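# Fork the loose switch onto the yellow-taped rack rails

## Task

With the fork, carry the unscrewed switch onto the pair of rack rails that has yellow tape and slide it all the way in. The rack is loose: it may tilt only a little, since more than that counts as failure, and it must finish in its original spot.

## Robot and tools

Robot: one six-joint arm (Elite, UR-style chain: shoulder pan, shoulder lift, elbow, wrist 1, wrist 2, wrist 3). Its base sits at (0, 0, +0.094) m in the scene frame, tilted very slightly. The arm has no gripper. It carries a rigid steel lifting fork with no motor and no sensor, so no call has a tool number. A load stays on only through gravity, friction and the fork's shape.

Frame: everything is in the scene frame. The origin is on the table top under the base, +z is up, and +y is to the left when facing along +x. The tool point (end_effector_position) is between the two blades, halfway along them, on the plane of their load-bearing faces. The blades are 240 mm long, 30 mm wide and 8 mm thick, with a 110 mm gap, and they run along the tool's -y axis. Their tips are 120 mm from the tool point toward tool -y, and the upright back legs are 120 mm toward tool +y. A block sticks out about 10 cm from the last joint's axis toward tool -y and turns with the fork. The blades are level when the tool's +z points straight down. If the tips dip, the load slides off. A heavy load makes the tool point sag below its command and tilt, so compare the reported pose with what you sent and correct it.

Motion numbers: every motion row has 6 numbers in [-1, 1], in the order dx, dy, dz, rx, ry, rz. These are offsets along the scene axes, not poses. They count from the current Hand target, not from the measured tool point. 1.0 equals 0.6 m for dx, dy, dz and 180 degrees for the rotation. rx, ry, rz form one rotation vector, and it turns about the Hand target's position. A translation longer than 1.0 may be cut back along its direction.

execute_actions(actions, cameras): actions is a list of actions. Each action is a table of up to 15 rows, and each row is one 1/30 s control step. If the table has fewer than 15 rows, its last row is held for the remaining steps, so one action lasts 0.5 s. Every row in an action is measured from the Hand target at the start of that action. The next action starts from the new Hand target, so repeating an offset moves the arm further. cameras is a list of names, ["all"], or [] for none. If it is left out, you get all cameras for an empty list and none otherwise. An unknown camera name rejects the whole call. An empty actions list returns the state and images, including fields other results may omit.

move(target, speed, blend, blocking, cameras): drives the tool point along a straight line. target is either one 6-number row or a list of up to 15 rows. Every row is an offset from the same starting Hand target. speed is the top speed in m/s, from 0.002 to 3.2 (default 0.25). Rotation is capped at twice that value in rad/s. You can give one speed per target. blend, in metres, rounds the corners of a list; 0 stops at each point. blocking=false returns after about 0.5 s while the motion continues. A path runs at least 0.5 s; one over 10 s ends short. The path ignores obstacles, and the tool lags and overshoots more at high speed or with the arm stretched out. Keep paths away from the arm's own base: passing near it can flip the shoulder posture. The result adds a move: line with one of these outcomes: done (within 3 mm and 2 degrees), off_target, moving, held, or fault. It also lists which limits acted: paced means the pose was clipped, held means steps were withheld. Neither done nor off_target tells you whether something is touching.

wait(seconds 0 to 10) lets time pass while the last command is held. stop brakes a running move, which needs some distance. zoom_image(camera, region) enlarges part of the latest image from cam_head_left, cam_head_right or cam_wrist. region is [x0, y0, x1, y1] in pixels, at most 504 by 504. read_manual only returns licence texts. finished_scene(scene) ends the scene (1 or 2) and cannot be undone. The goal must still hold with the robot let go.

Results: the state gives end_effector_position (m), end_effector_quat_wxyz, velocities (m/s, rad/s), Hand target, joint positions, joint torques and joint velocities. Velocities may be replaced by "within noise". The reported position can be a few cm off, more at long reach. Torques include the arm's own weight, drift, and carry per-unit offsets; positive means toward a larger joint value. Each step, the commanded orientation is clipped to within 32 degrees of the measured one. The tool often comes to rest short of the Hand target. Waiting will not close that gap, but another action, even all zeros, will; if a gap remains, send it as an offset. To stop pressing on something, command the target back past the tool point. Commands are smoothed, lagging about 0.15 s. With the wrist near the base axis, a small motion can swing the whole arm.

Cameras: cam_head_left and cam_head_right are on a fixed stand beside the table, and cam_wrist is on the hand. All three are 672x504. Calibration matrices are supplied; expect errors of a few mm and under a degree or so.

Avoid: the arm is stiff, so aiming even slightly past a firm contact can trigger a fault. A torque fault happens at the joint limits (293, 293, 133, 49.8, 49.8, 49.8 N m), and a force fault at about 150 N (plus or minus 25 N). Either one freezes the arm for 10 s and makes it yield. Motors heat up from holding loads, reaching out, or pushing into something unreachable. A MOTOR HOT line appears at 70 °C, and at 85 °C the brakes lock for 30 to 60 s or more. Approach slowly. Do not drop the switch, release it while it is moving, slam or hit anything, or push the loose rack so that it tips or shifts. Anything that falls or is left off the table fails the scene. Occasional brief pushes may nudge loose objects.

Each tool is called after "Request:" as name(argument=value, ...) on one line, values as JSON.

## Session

Request:
execute_actions(actions=[])

Request:
zoom_image(camera="cam_head_right", region=[290, 70, 490, 280])

Request:
zoom_image(camera="cam_head_left", region=[280, 70, 480, 280])

Scene clock: 0.00 s.
end_effector_position=(+0.3721, -0.1179, +0.2683) end_effector_quat_wxyz=(-0.171, +0.978, -0.115, +0.012)
Joint positions: [1.982 -1.736 2.436 -1.964 -1.402 0.575]
Joint velocities: within noise
Joint torques (N m): no reading
Hand target: +0.3721, -0.1179, +0.2683; -0.171, +0.978, -0.115, +0.012
camera_calibration:
cam_wrist: T_world_to_cam=[[0.971635, -0.232132, -0.0451733, -0.367249], [-0.231942, -0.972683, 0.00947392, -0.159603], [-0.0461385, 0.00127239, -0.998934, 0.379723], [0, 0, 0, 1]] pos_world=[0.337333, -0.240977, 0.364241]

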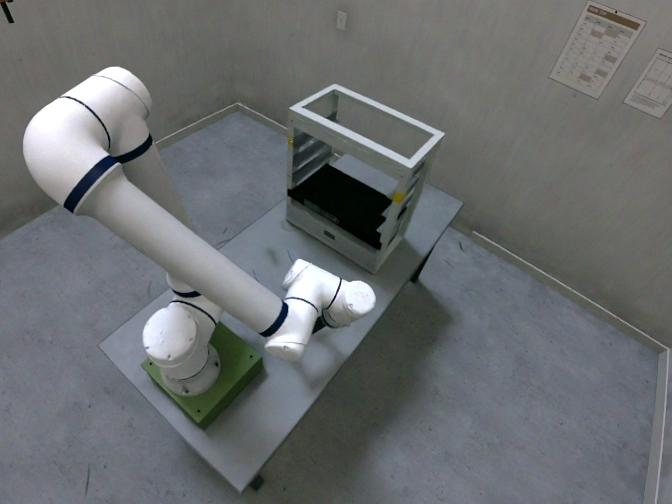

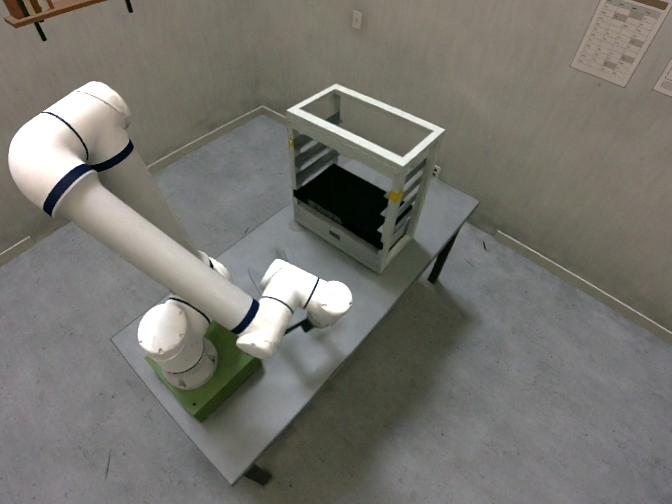

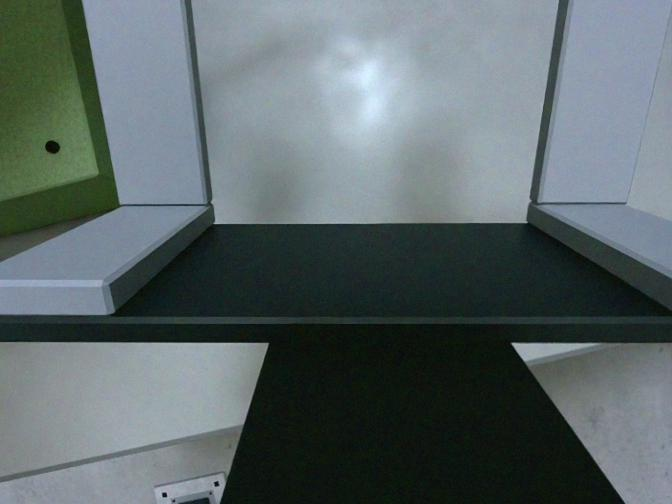

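Scaled by 2.400.

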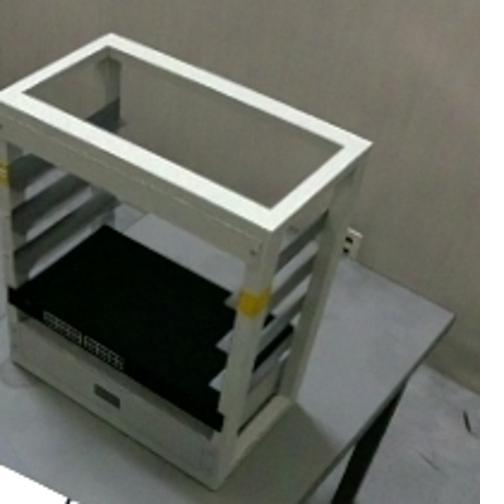

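Scaled by 2.400.

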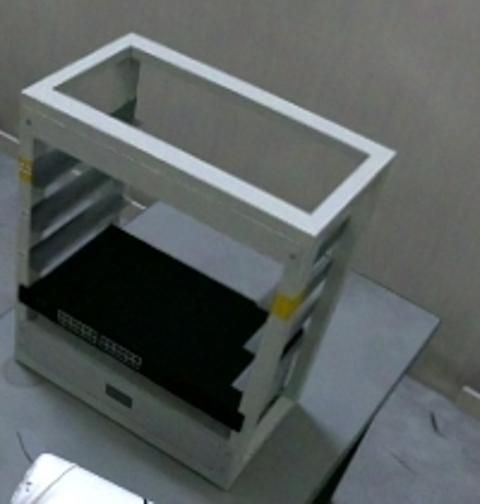

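Request:
move(target=[0.4023, 0.0265, 0.0895, -0.1434, -0.4845, -0.0281], speed=0.5, cameras=["cam_wrist"])

Request:
zoom_image(camera="cam_wrist", region=[190, 60, 560, 220])

Request:
move(target=[0, 0.833, 0, 0, 0, 0], speed=0.5, cameras=["all"])

Request:
zoom_image(camera="cam_wrist", region=[190, 60, 560, 220])

Scene clock: 36.27 s.
end_effector_position=(+0.6135, -0.1020, +0.3220) end_effector_quat_wxyz=(+0.000, +0.707, +0.000, +0.707)
Joint positions: [2.071 -0.901 2.503 -4.714 -0.454 1.551]
Joint torques (N m): [10.23 -52.78 -13.8 -3.92 -1.88 5.08]
Hand target: +0.6135, -0.1020, +0.3220; +0.000, +0.707, +0.000, +0.707
Off the commanded pose: 0.000 m, 0 deg.
move: done
camera_calibration:
cam_wrist: T_world_to_cam=[[0.0267164, -0.0129978, 0.999559, -0.330088], [-0.346272, -0.93813, -0.00294383, -0.01102], [0.937754, -0.34604, -0.0295642, -0.506665], [0, 0, 0, 1]] pos_world=[0.48013, -0.189955, 0.314931]
Images, in order (width x height): cam_wrist 672x504.

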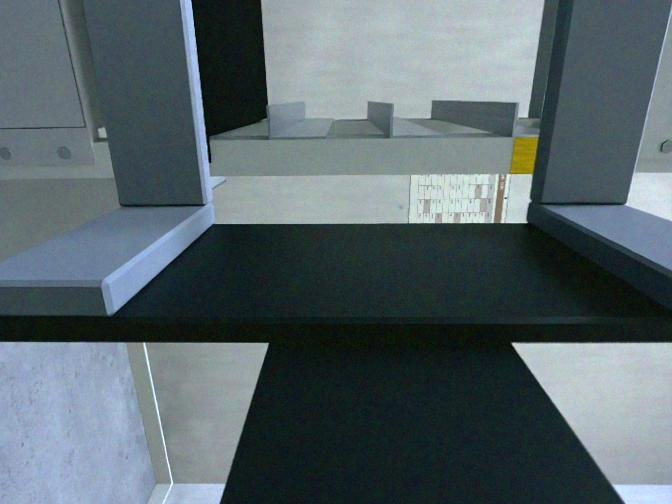

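Scaled by 1.362.

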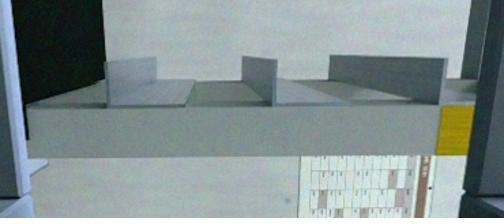

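Scene clock: 38.33 s.
end_effector_position=(+0.6135, +0.3978, +0.3220) end_effector_quat_wxyz=(+0.000, +0.707, +0.000, +0.707)
Joint positions: [3.391 -0.909 2.507 -4.727 -1.773 1.58]
Joint torques (N m): [8.27 -87.87 -21.66 -5.26 -2.01 3.82]
Hand target: +0.6135, +0.3978, +0.3220; +0.000, +0.707, +0.000, +0.707
Off the commanded pose: 0.000 m, 0 deg.
move: done
camera_calibration:
cam_wrist: T_world_to_cam=[[0.0264345, -0.0128958, 0.999567, -0.32339], [-0.346271, -0.93813, -0.00294568, 0.457857], [0.937762, -0.346043, -0.0292644, -0.333814], [0, 0, 0, 1]] pos_world=[0.480129, 0.309845, 0.31483]

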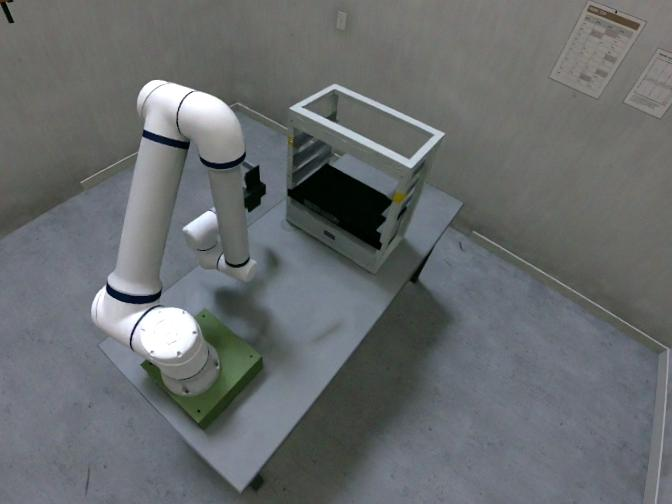

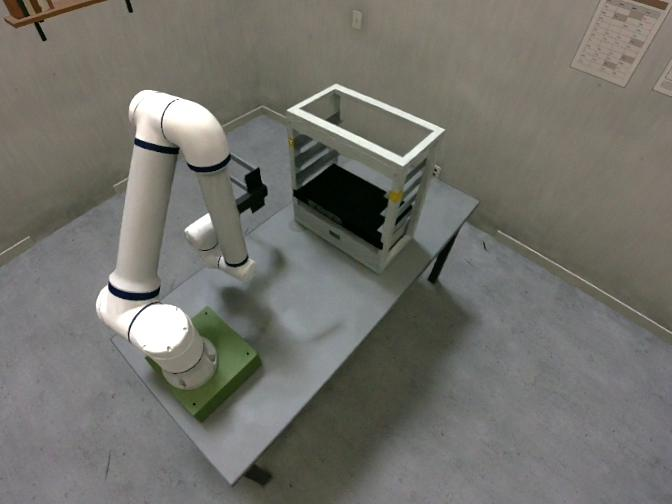

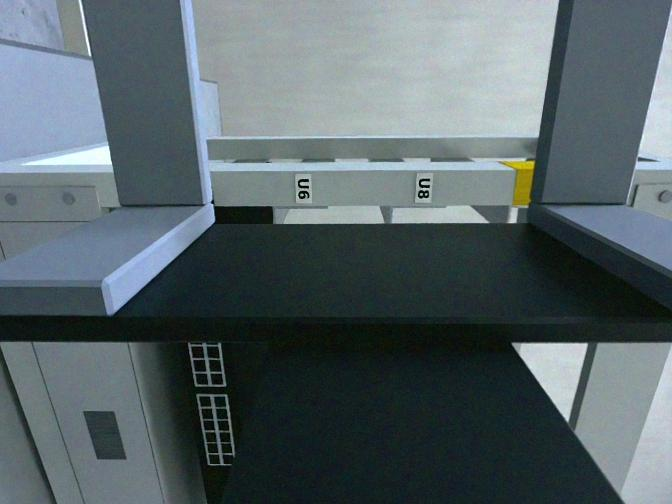

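Scaled by 1.362.

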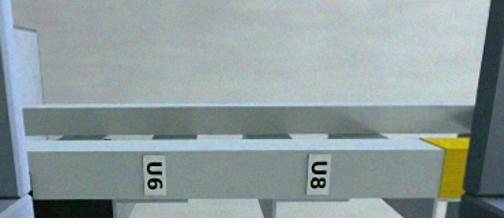

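Request:
zoom_image(camera="cam_wrist", region=[0, 180, 290, 504])

Request:
zoom_image(camera="cam_head_right", region=[290, 170, 400, 280])

Scaled by 1.556.

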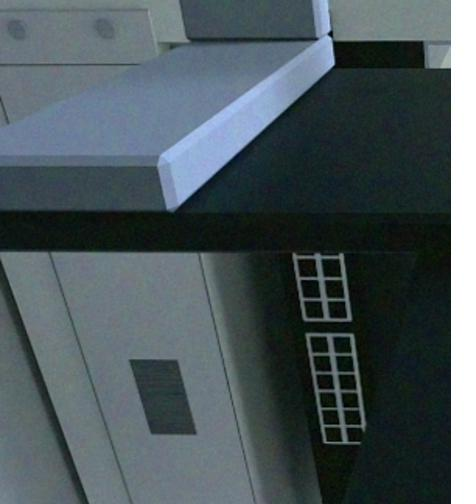

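Scaled by 4.582.

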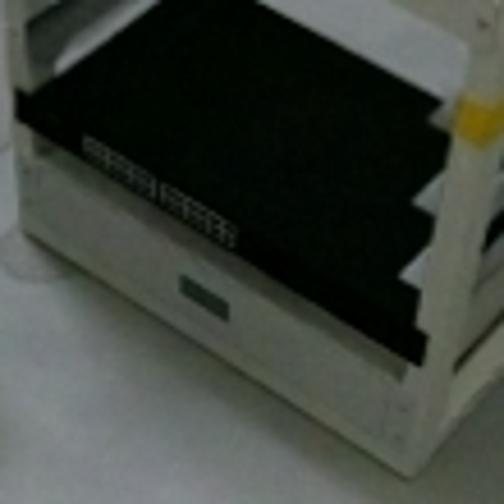

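Request:
move(target=[[-0.0975, -0.6497, -0.12, 0.38, 0.3881, -0.38], [-0.0425, -0.6483, -0.2817, 0.38, 0.3881, -0.38]], speed=[0.5, 0.25], blend=[0.02, 0], cameras=["all"])

Request:
zoom_image(camera="cam_head_right", region=[270, 130, 420, 280])

Scene clock: 75.57 s.
end_effector_position=(+0.5879, +0.0088, +0.1531) end_effector_quat_wxyz=(+0.000, +0.714, -0.700, +0.000)
Joint positions: [2.784 -1.664 2.584 -2.477 -1.57 2.716]
Joint torques (N m): [9.12 -16.97 -46.32 -10.09 1.47 3.31]
Hand target: +0.5880, +0.0088, +0.1530; +0.000, +0.714, -0.700, +0.000
Off the commanded pose: 0.000 m, 0 deg.
move: done
camera_calibration:
cam_wrist: T_world_to_cam=[[0.00792919, -0.999613, -0.0266565, 0.0177584], [-0.937894, -0.0166802, 0.346521, 0.369855], [-0.346831, 0.0222534, -0.937663, 0.441586], [0, 0, 0, 1]] pos_world=[0.4999, 0.014094, 0.28637]

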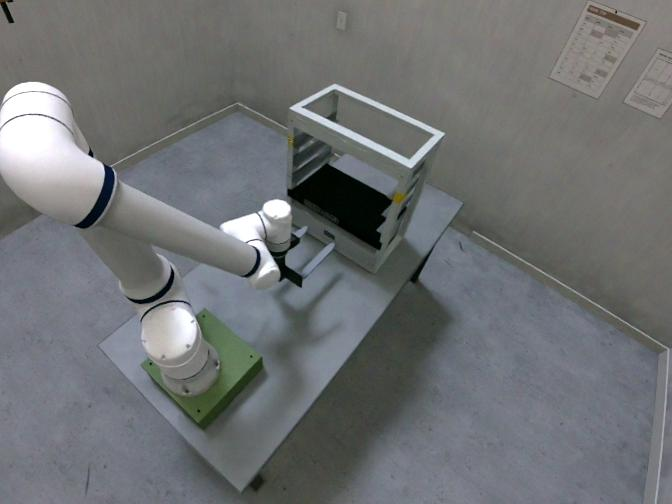

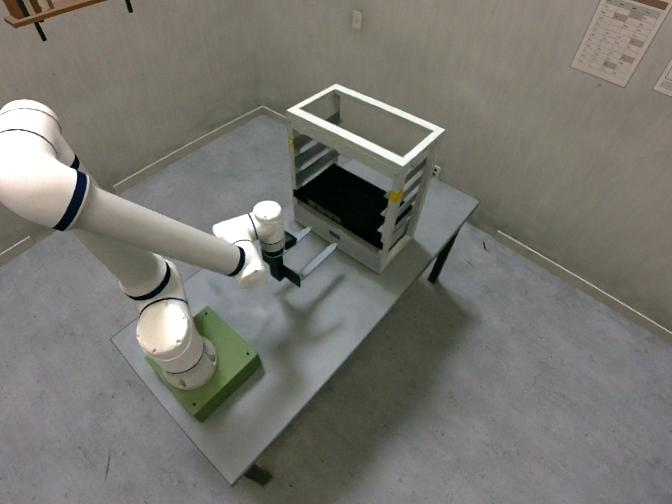

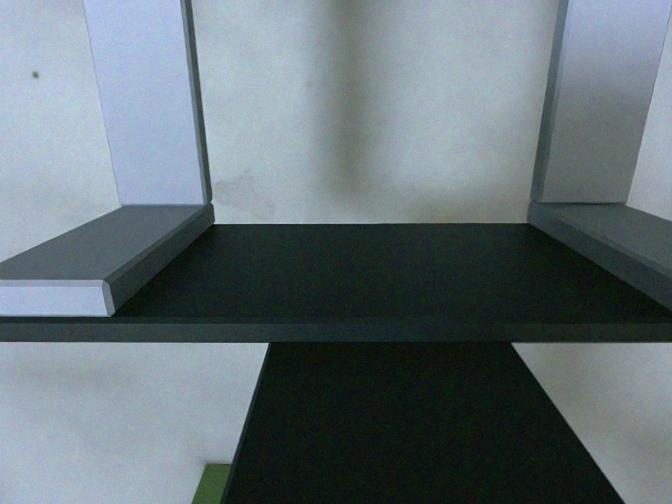

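Scaled by 3.360.

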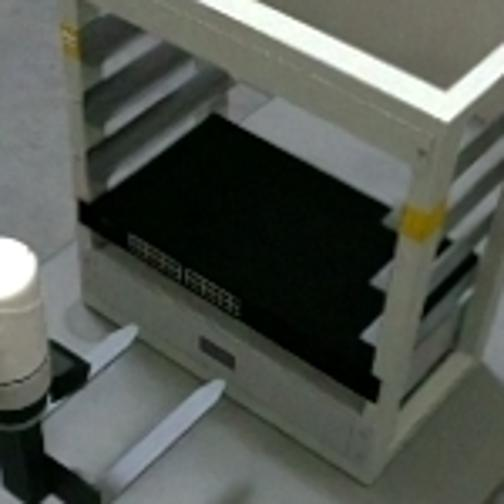

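Request:
move(target=[0.4582, 0.0096, 0, 0, 0, 0], speed=0.22, cameras=["all"])

Request:
zoom_image(camera="cam_wrist", region=[180, 0, 580, 240])

Request:
zoom_image(camera="cam_head_right", region=[270, 130, 420, 280])

Scene clock: 85.93 s.
end_effector_position=(+0.8627, +0.0146, +0.1530) end_effector_quat_wxyz=(+0.000, +0.714, -0.700, +0.000)
Joint positions: [2.951 -1.24 2.086 -2.403 -1.567 2.884]
Joint torques (N m): [8.64 -65.43 -76.79 -5.31 -1.81 3.55]
Hand target: +0.8629, +0.0146, +0.1530; +0.000, +0.714, -0.700, +0.000
Off the commanded pose: 0.000 m, 0 deg.
move: done
camera_calibration:
cam_wrist: T_world_to_cam=[[0.0079279, -0.999613, -0.0266561, 0.021378], [-0.937894, -0.0166789, 0.346521, 0.627685], [-0.346831, 0.0222534, -0.937663, 0.536766], [0, 0, 0, 1]] pos_world=[0.7747, 0.019894, 0.28637]

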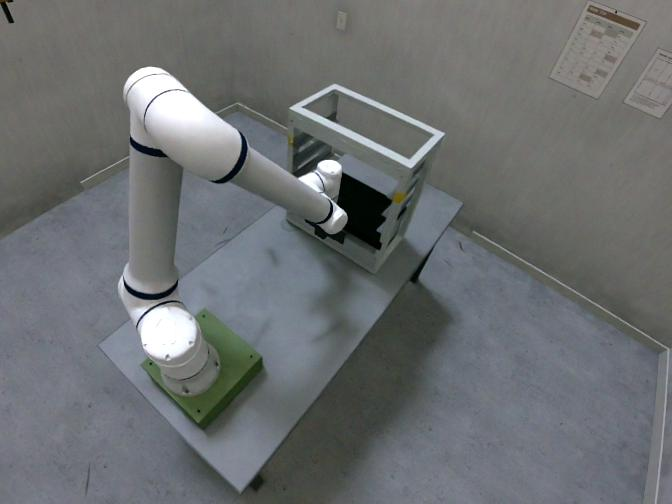

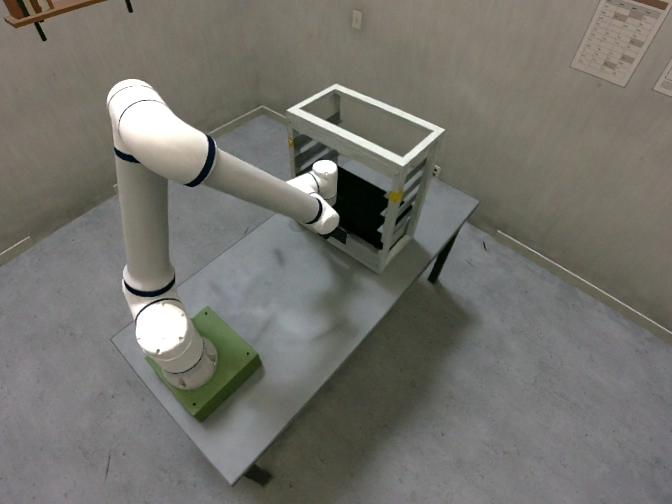

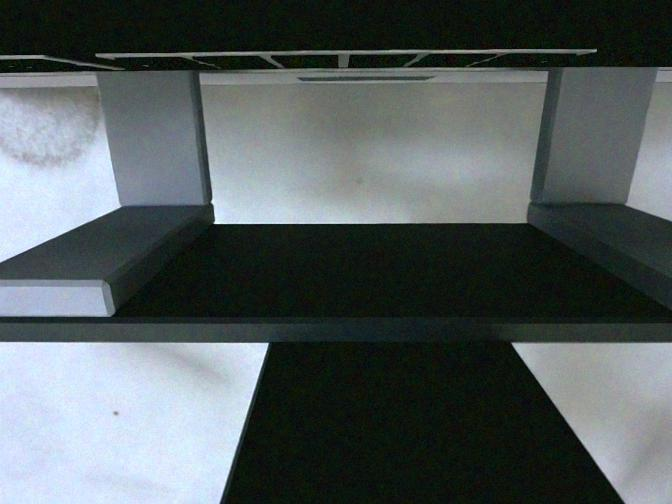

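Scaled by 1.260.

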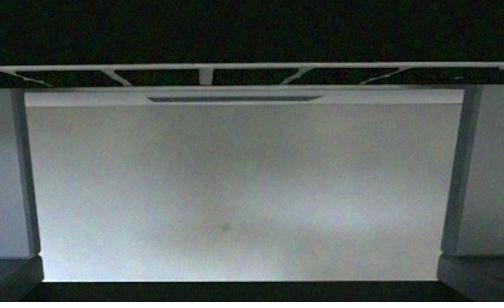

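Scaled by 3.360.

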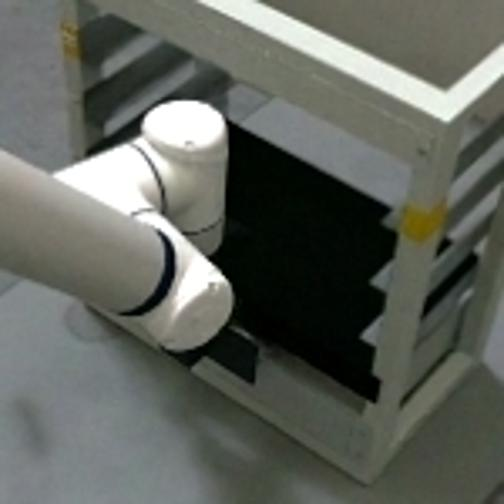

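Request:
move(target=[[0, 0, 0.0167, 0, 0, 0.0011], [0, 0, 0.0617, 0, 0, 0.0011]], speed=[0.08, 0.025], blend=[0.002, 0], cameras=["cam_head_right"])

Request:
zoom_image(camera="cam_head_right", region=[270, 130, 420, 280])

Scene clock: 102.37 s.
end_effector_position=(+0.8629, +0.0146, +0.1898) end_effector_quat_wxyz=(+0.000, +0.716, -0.698, +0.000)
Joint positions: [2.95 -1.289 2.064 -2.332 -1.567 2.879]
Joint torques (N m): [-21.9 -131.59 -116.66 -18.38 3.1 -2.31]
Hand target: +0.8629, +0.0146, +0.1900; +0.000, +0.716, -0.698, +0.000
Off the commanded pose: 0.000 m, 0 deg.
move: done
Images, in order (width x height): cam_head_right 672x504.

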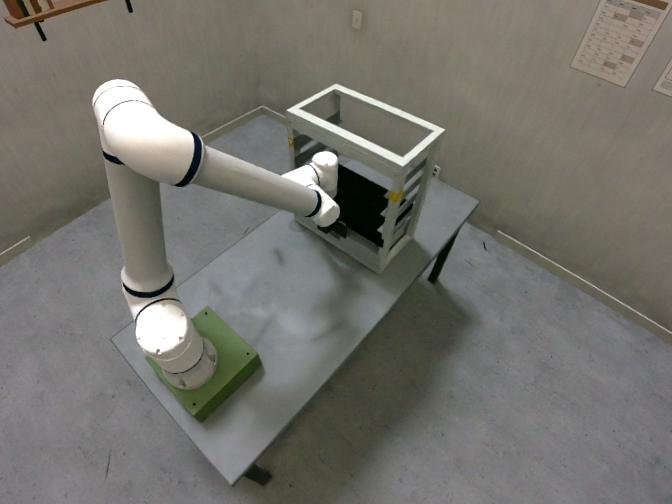

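Scaled by 3.360.

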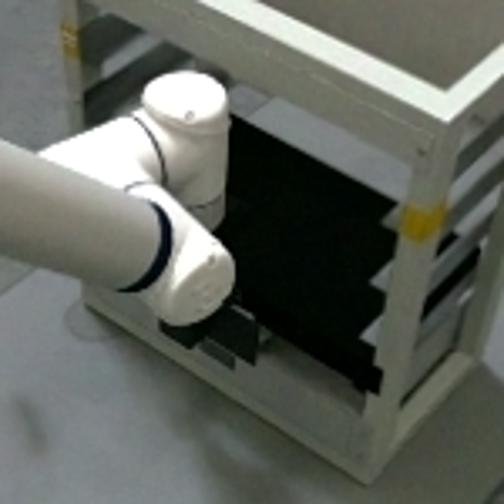

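Request:
move(target=[[-0.5082, -0.0124, 0, 0, 0, 0], [-0.5082, -0.0124, 0.4417, 0, 0, 0]], speed=[0.17, 0.2], blend=[0.01, 0], cameras=["all"])

Request:
zoom_image(camera="cam_head_right", region=[240, 80, 420, 260])

Request:
zoom_image(camera="cam_head_left", region=[240, 80, 420, 260])

Scene clock: 114.33 s.
end_effector_position=(+0.5580, +0.0071, +0.4549) end_effector_quat_wxyz=(+0.000, +0.716, -0.698, +0.000)
Joint positions: [2.747 -2.092 2.221 -1.685 -1.57 2.676]
Joint torques (N m): [-21.73 -46.84 -144.28 -17.42 1.52 -2.32]
Hand target: +0.5580, +0.0071, +0.4550; +0.000, +0.716, -0.698, +0.000
Off the commanded pose: 0.000 m, 0 deg.
move: done
camera_calibration:
cam_wrist: T_world_to_cam=[[0.011345, -0.999582, -0.0266033, 0.0224081], [-0.93784, -0.0198661, 0.346498, 0.237234], [-0.346881, 0.0210186, -0.937673, 0.714295], [0, 0, 0, 1]] pos_world=[0.470009, 0.0120982, 0.58817]

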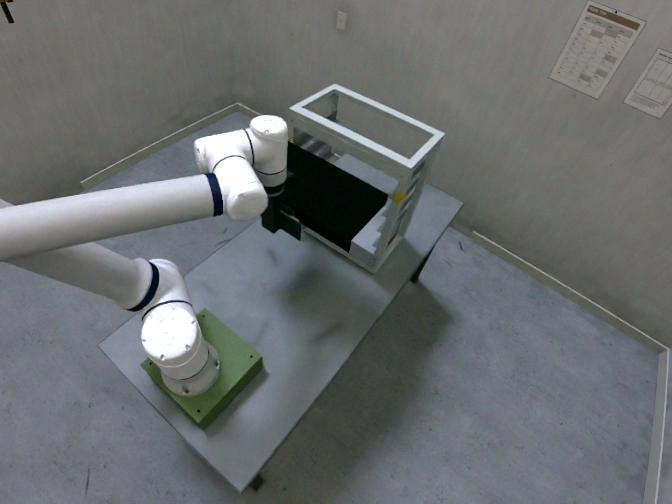

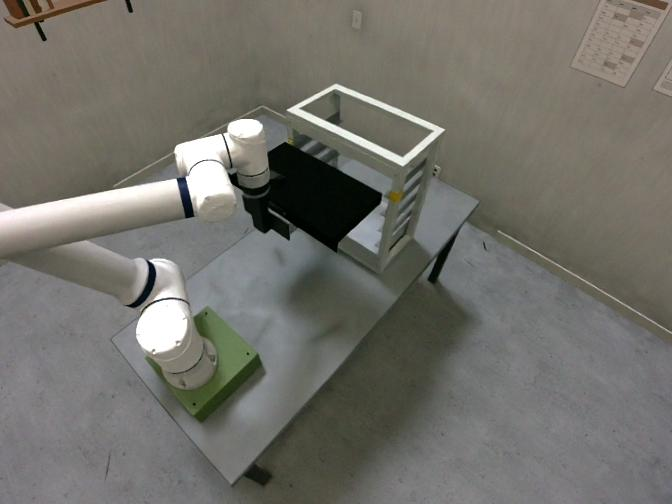

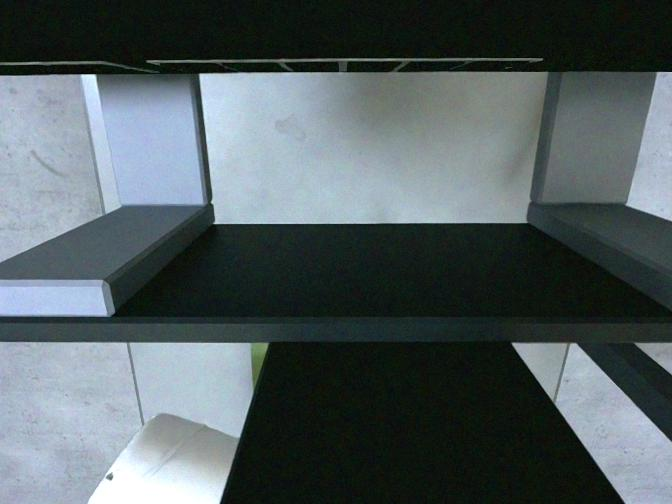

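Scaled by 2.800.

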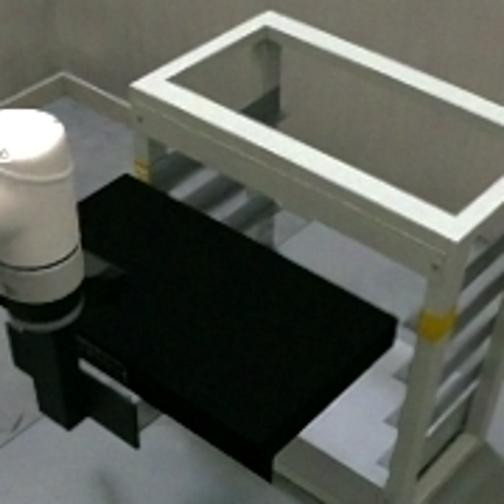

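Scaled by 2.800.

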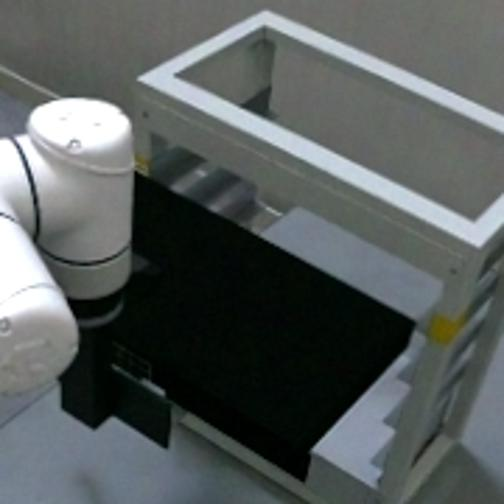

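Request:
move(target=[0.4432, 0.0108, 0, 0, 0, 0], speed=0.12, cameras=["all"])

Request:
zoom_image(camera="cam_head_right", region=[270, 80, 420, 260])

Request:
zoom_image(camera="cam_head_left", region=[270, 80, 420, 260])

Scene clock: 122.37 s.
end_effector_position=(+0.8237, +0.0136, +0.4551) end_effector_quat_wxyz=(+0.000, +0.716, -0.698, +0.000)
Joint positions: [2.933 -1.582 1.863 -1.837 -1.568 2.862]
Joint torques (N m): [9.56 -82.91 -142.41 -20.73 0.43 3.44]
Hand target: +0.8239, +0.0136, +0.4550; +0.000, +0.716, -0.698, +0.000
Off the commanded pose: 0.000 m, 0 deg.
move: done
camera_calibration:
cam_wrist: T_world_to_cam=[[0.0113463, -0.999582, -0.0266038, 0.0258957], [-0.93784, -0.0198675, 0.346498, 0.486478], [-0.346881, 0.0210186, -0.937673, 0.806512], [0, 0, 0, 1]] pos_world=[0.735709, 0.0185982, 0.58837]

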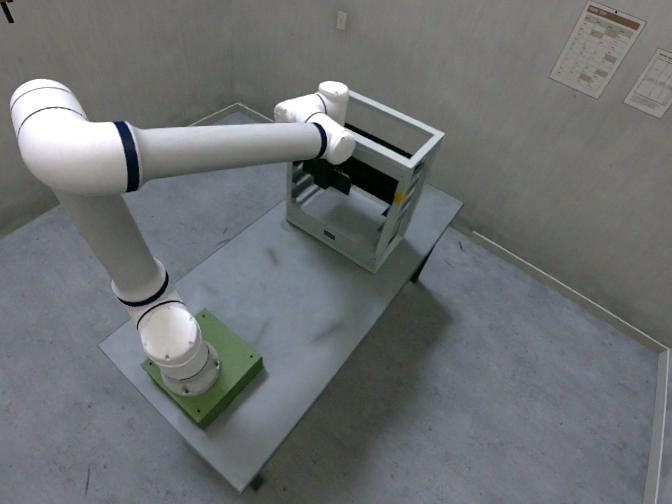

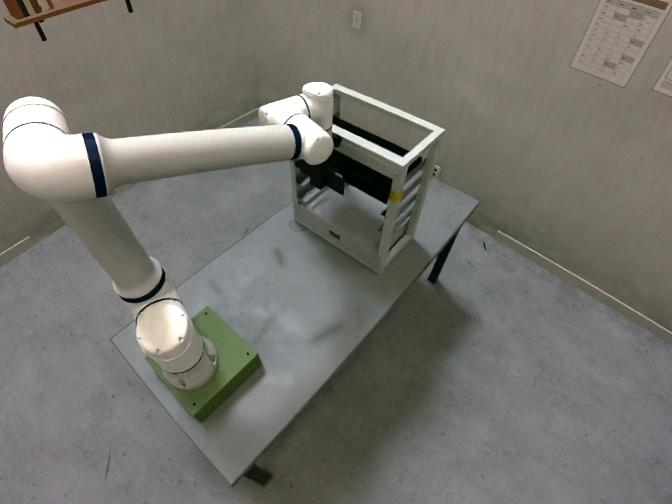

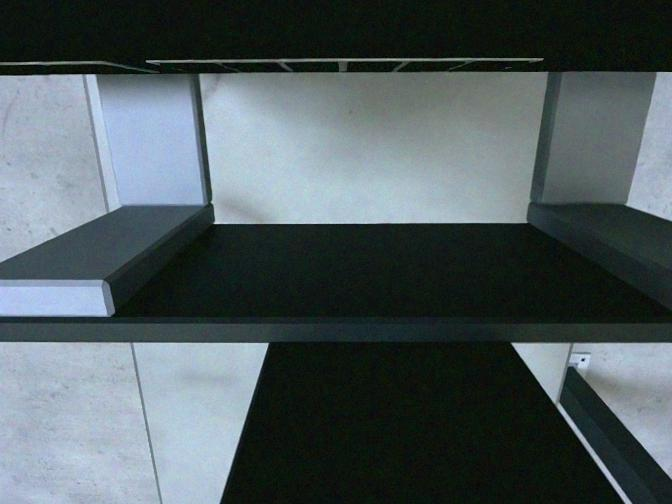

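Scaled by 2.800.

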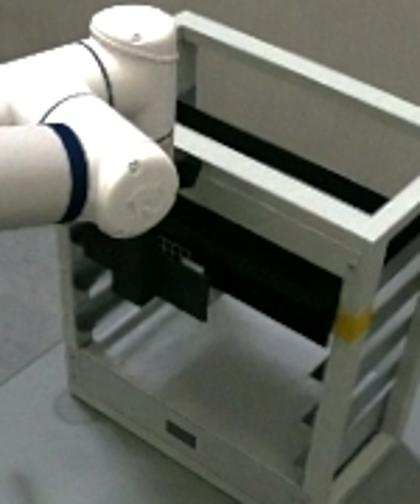

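Scaled by 2.800.

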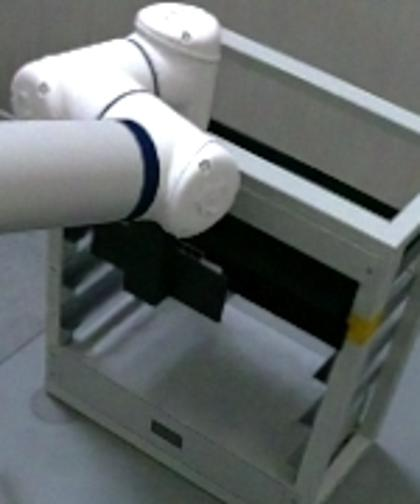

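Request:
move(target=[[0, 0, -0.0133, 0, 0, 0], [0, 0, -0.0433, 0, 0, 0], [0, 0, -0.0583, 0, 0, 0], [-0.3715, -0.009, -0.0583, 0, 0, 0], [-0.3715, -0.009, 0.015, 0, 0, 0]], speed=[0.08, 0.025, 0.08, 0.25, 0.15], blend=[0.002, 0.002, 0.003, 0.003, 0], cameras=["all"])

Request:
zoom_image(camera="cam_head_right", region=[270, 80, 420, 260])

Request:
zoom_image(camera="cam_head_left", region=[270, 80, 420, 260])

Scene clock: 131.80 s.
end_effector_position=(+0.6010, +0.0082, +0.4639) end_effector_quat_wxyz=(+0.000, +0.716, -0.698, +0.000)
Joint positions: [2.793 -2.001 2.16 -1.715 -1.57 2.722]
Joint torques (N m): [-20.74 -33 -101.08 -5.07 2.08 -2.35]
Hand target: +0.6010, +0.0082, +0.4640; +0.000, +0.716, -0.698, +0.000
Off the commanded pose: 0.000 m, 0 deg.
move: done
camera_calibration:
cam_wrist: T_world_to_cam=[[0.011345, -0.999582, -0.0266033, 0.0232592], [-0.93784, -0.0198661, 0.346498, 0.274465], [-0.346881, 0.0210186, -0.937673, 0.737626], [0, 0, 0, 1]] pos_world=[0.513009, 0.0131982, 0.59717]

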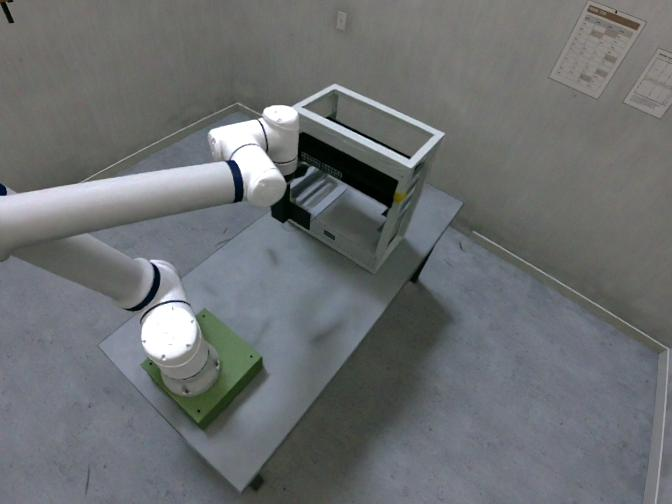

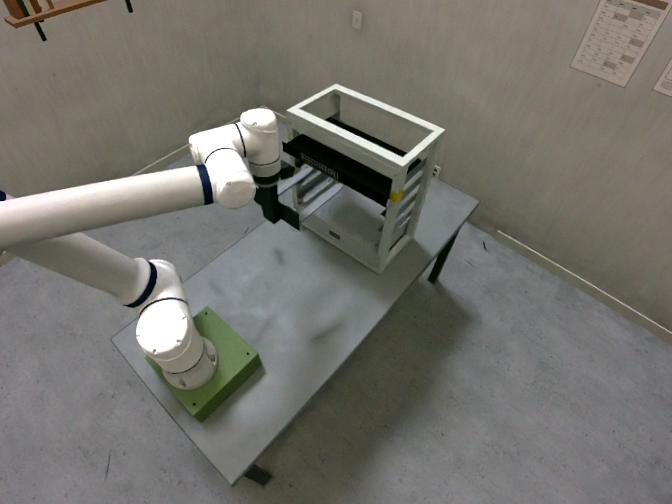

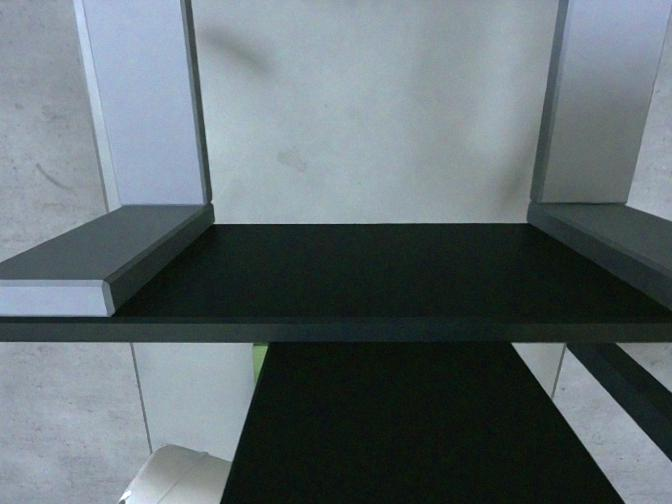

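Scaled by 2.800.

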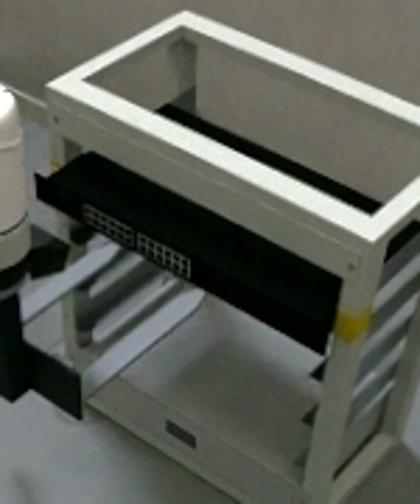

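Scaled by 2.800.

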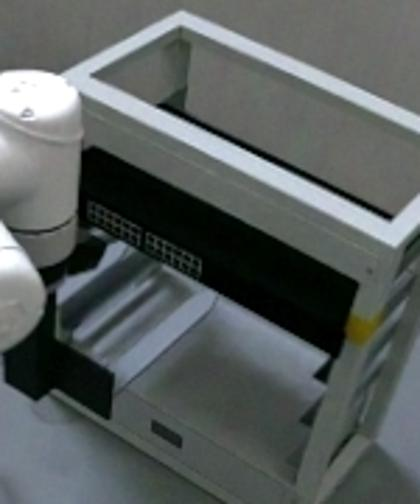

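Request:
move(target=[0.0917, 0.0022, 0, 0, 0, 0], speed=0.05, cameras=["cam_head_right", "cam_head_left"])

Request:
zoom_image(camera="cam_head_right", region=[270, 80, 420, 260])

Request:
zoom_image(camera="cam_head_left", region=[270, 80, 420, 260])

Scene clock: 147.97 s.
end_effector_position=(+0.6559, +0.0095, +0.4640) end_effector_quat_wxyz=(+0.000, +0.716, -0.698, +0.000)
Joint positions: [2.839 -1.89 2.095 -1.761 -1.569 2.768]
Joint torques (N m): [9.65 -15.78 -112.44 -16.61 2.53 3.36]
Hand target: +0.6560, +0.0095, +0.4640; +0.000, +0.716, -0.698, +0.000
Off the commanded pose: 0.000 m, 0 deg.
move: done
Images, in order (width x height): cam_head_left 672x504, cam_head_right 672x504.

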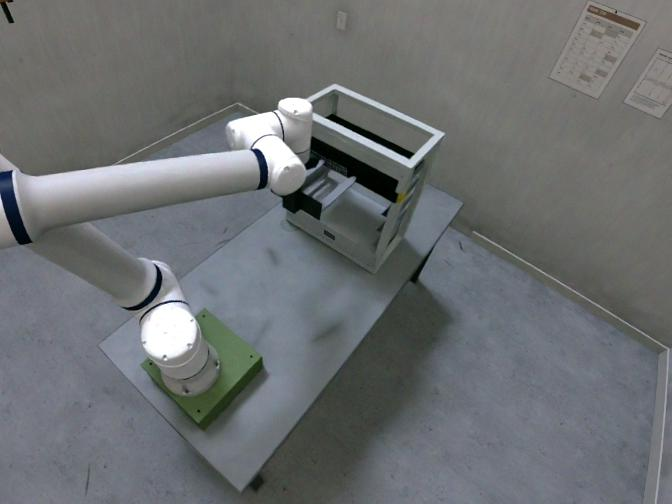

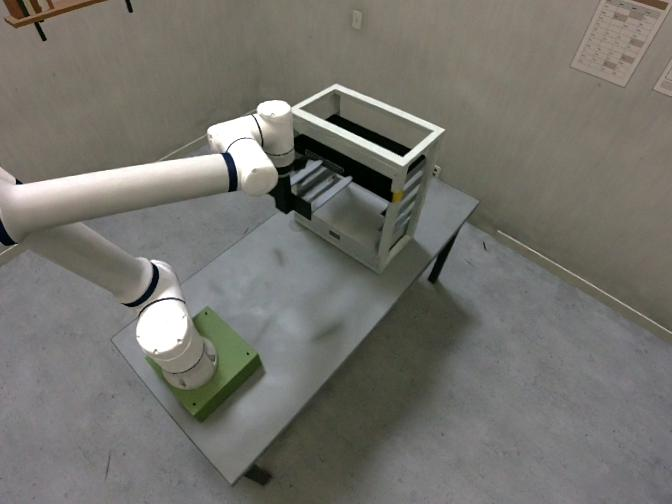

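Scaled by 2.800.

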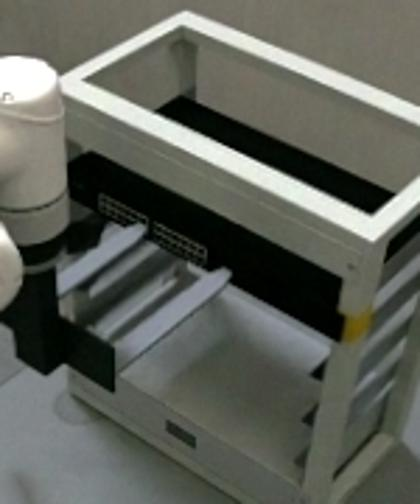

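Scaled by 2.800.

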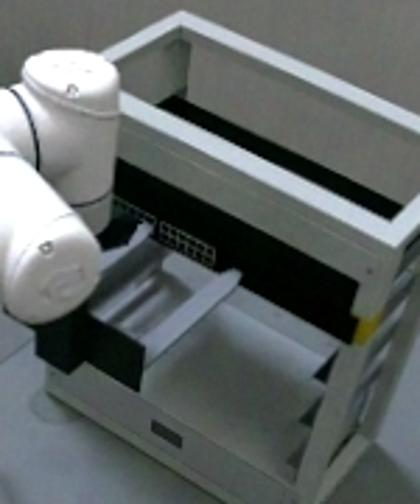

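Request:
move(target=[0.0067, 0.00016, 0, 0, 0, 0], speed=0.02)

Request:
move(target=[0.0025, 0.00006, 0, 0, 0, 0], speed=0.01)

Scene clock: 154.77 s.
end_effector_position=(+0.6599, +0.0096, +0.4640) end_effector_quat_wxyz=(+0.000, +0.716, -0.698, +0.000)
Joint positions: [2.842 -1.882 2.09 -1.764 -1.569 2.771]
Joint torques (N m): [7.16 -16.74 -111.77 -16.54 3.32 3.37]
Hand target: +0.6601, +0.0096, +0.4640; +0.000, +0.716, -0.698, +0.000
Off the commanded pose: 0.000 m, 0 deg.
move: done

Scene clock: 155.47 s.
end_effector_position=(+0.6615, +0.0097, +0.4640) end_effector_quat_wxyz=(+0.000, +0.716, -0.698, +0.000)
Joint positions: [2.843 -1.879 2.088 -1.765 -1.569 2.772]
Joint torques (N m): [9.37 -16.25 -112.07 -16.51 3.71 3.45]
Hand target: +0.6616, +0.0097, +0.4640; +0.000, +0.716, -0.698, +0.000
Off the commanded pose: 0.000 m, 0 deg.
move: done

Request:
move(target=[0.0025, 0.00006, 0, 0, 0, 0], speed=0.01)

Scene clock: 159.00 s.
end_effector_position=(+0.6630, +0.0097, +0.4640) end_effector_quat_wxyz=(+0.000, +0.716, -0.698, +0.000)
Joint positions: [2.844 -1.876 2.086 -1.766 -1.569 2.774]
Joint torques (N m): [9.39 -15.95 -112.39 -16.64 3.81 3.27]
Hand target: +0.6631, +0.0097, +0.4640; +0.000, +0.716, -0.698, +0.000
Off the commanded pose: 0.000 m, 0 deg.
move: done

Request:
move(target=[0.0025, 0.00006, 0, 0, 0, 0], speed=0.01)

Scene clock: 161.17 s.
end_effector_position=(+0.6645, +0.0097, +0.4640) end_effector_quat_wxyz=(+0.000, +0.716, -0.698, +0.000)
Joint positions: [2.846 -1.873 2.084 -1.767 -1.569 2.775]
Joint torques (N m): [9.55 -14.92 -111.55 -16.49 3.87 3.43]
Hand target: +0.6646, +0.0097, +0.4640; +0.000, +0.716, -0.698, +0.000
Off the commanded pose: 0.000 m, 0 deg.
move: done

Request:
move(target=[0.0025, 0.00006, 0, 0, 0, 0], speed=0.01)

Scene clock: 162.83 s.
end_effector_position=(+0.6659, +0.0098, +0.4640) end_effector_quat_wxyz=(+0.000, +0.716, -0.698, +0.000)
Joint positions: [2.847 -1.871 2.082 -1.768 -1.569 2.776]
Joint torques (N m): [9.82 0.16 -115.73 -21.58 3.87 0.34]
Hand target: +0.6661, +0.0098, +0.4640; +0.000, +0.716, -0.698, +0.000
Off the commanded pose: 0.000 m, 0 deg.
move: done

Request:
move(target=[0, 0.0014, 0, 0, 0, -0.0022], speed=0.02)

Request:
wait(seconds=0.2, cameras=["cam_head_right", "cam_head_left"])

Request:
zoom_image(camera="cam_head_right", region=[270, 80, 420, 260])

Request:
zoom_image(camera="cam_head_right", region=[370, 170, 420, 230])

Scene clock: 168.40 s.
end_effector_position=(+0.6661, +0.0106, +0.4640) end_effector_quat_wxyz=(+0.000, +0.713, -0.701, +0.000)
Joint positions: [2.85 -1.87 2.082 -1.768 -1.569 2.786]
Joint torques (N m): [9.92 -20.91 -113.73 -19.17 6.05 6.6]
Hand target: +0.6661, +0.0106, +0.4640; +0.000, +0.713, -0.701, +0.000
Off the commanded pose: 0.000 m, 0 deg.
move: done

Scene clock: 168.60 s.
end_effector_position=(+0.6661, +0.0106, +0.4640) end_effector_quat_wxyz=(+0.000, +0.713, -0.701, +0.000)
Joint positions: [2.85 -1.87 2.082 -1.768 -1.569 2.786]
Joint torques (N m): [9.74 -26.17 -113.16 -19.57 6.53 6.76]
Hand target: +0.6661, +0.0106, +0.4640; +0.000, +0.713, -0.701, +0.000
Off the commanded pose: 0.000 m, 0 deg.
wait: 0.20 s; at rest by 0.17 s
Images, in order (width x height): cam_head_left 672x504, cam_head_right 672x504.

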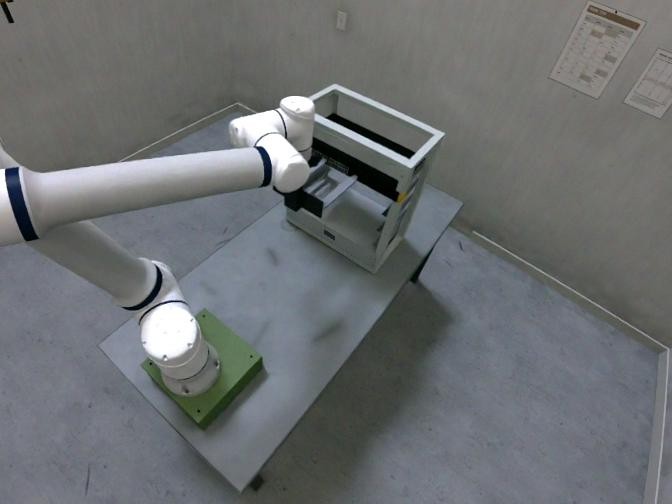

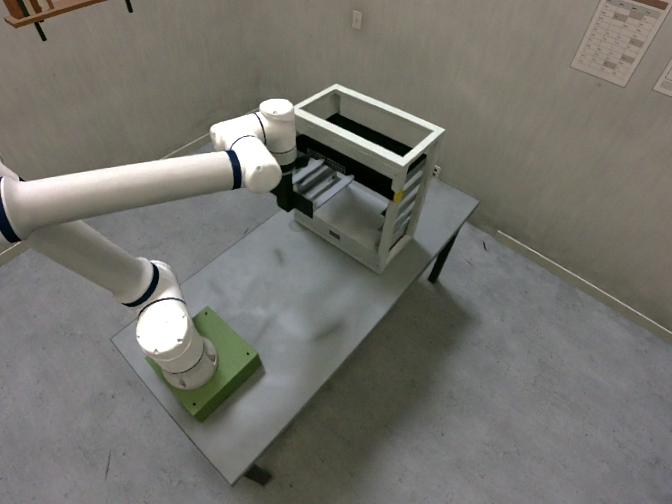

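Scaled by 2.800.

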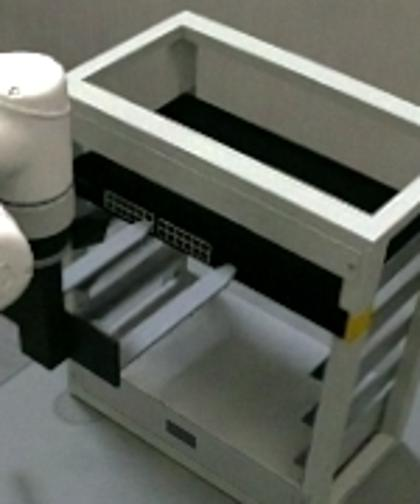

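Scaled by 8.400.

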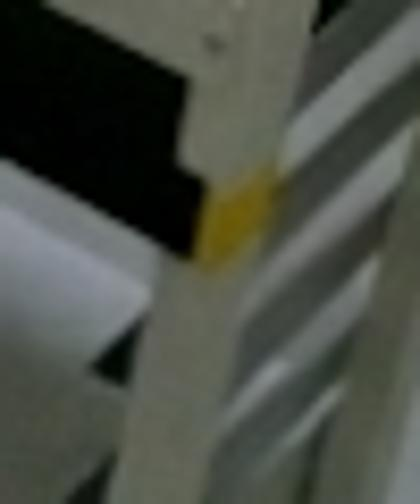

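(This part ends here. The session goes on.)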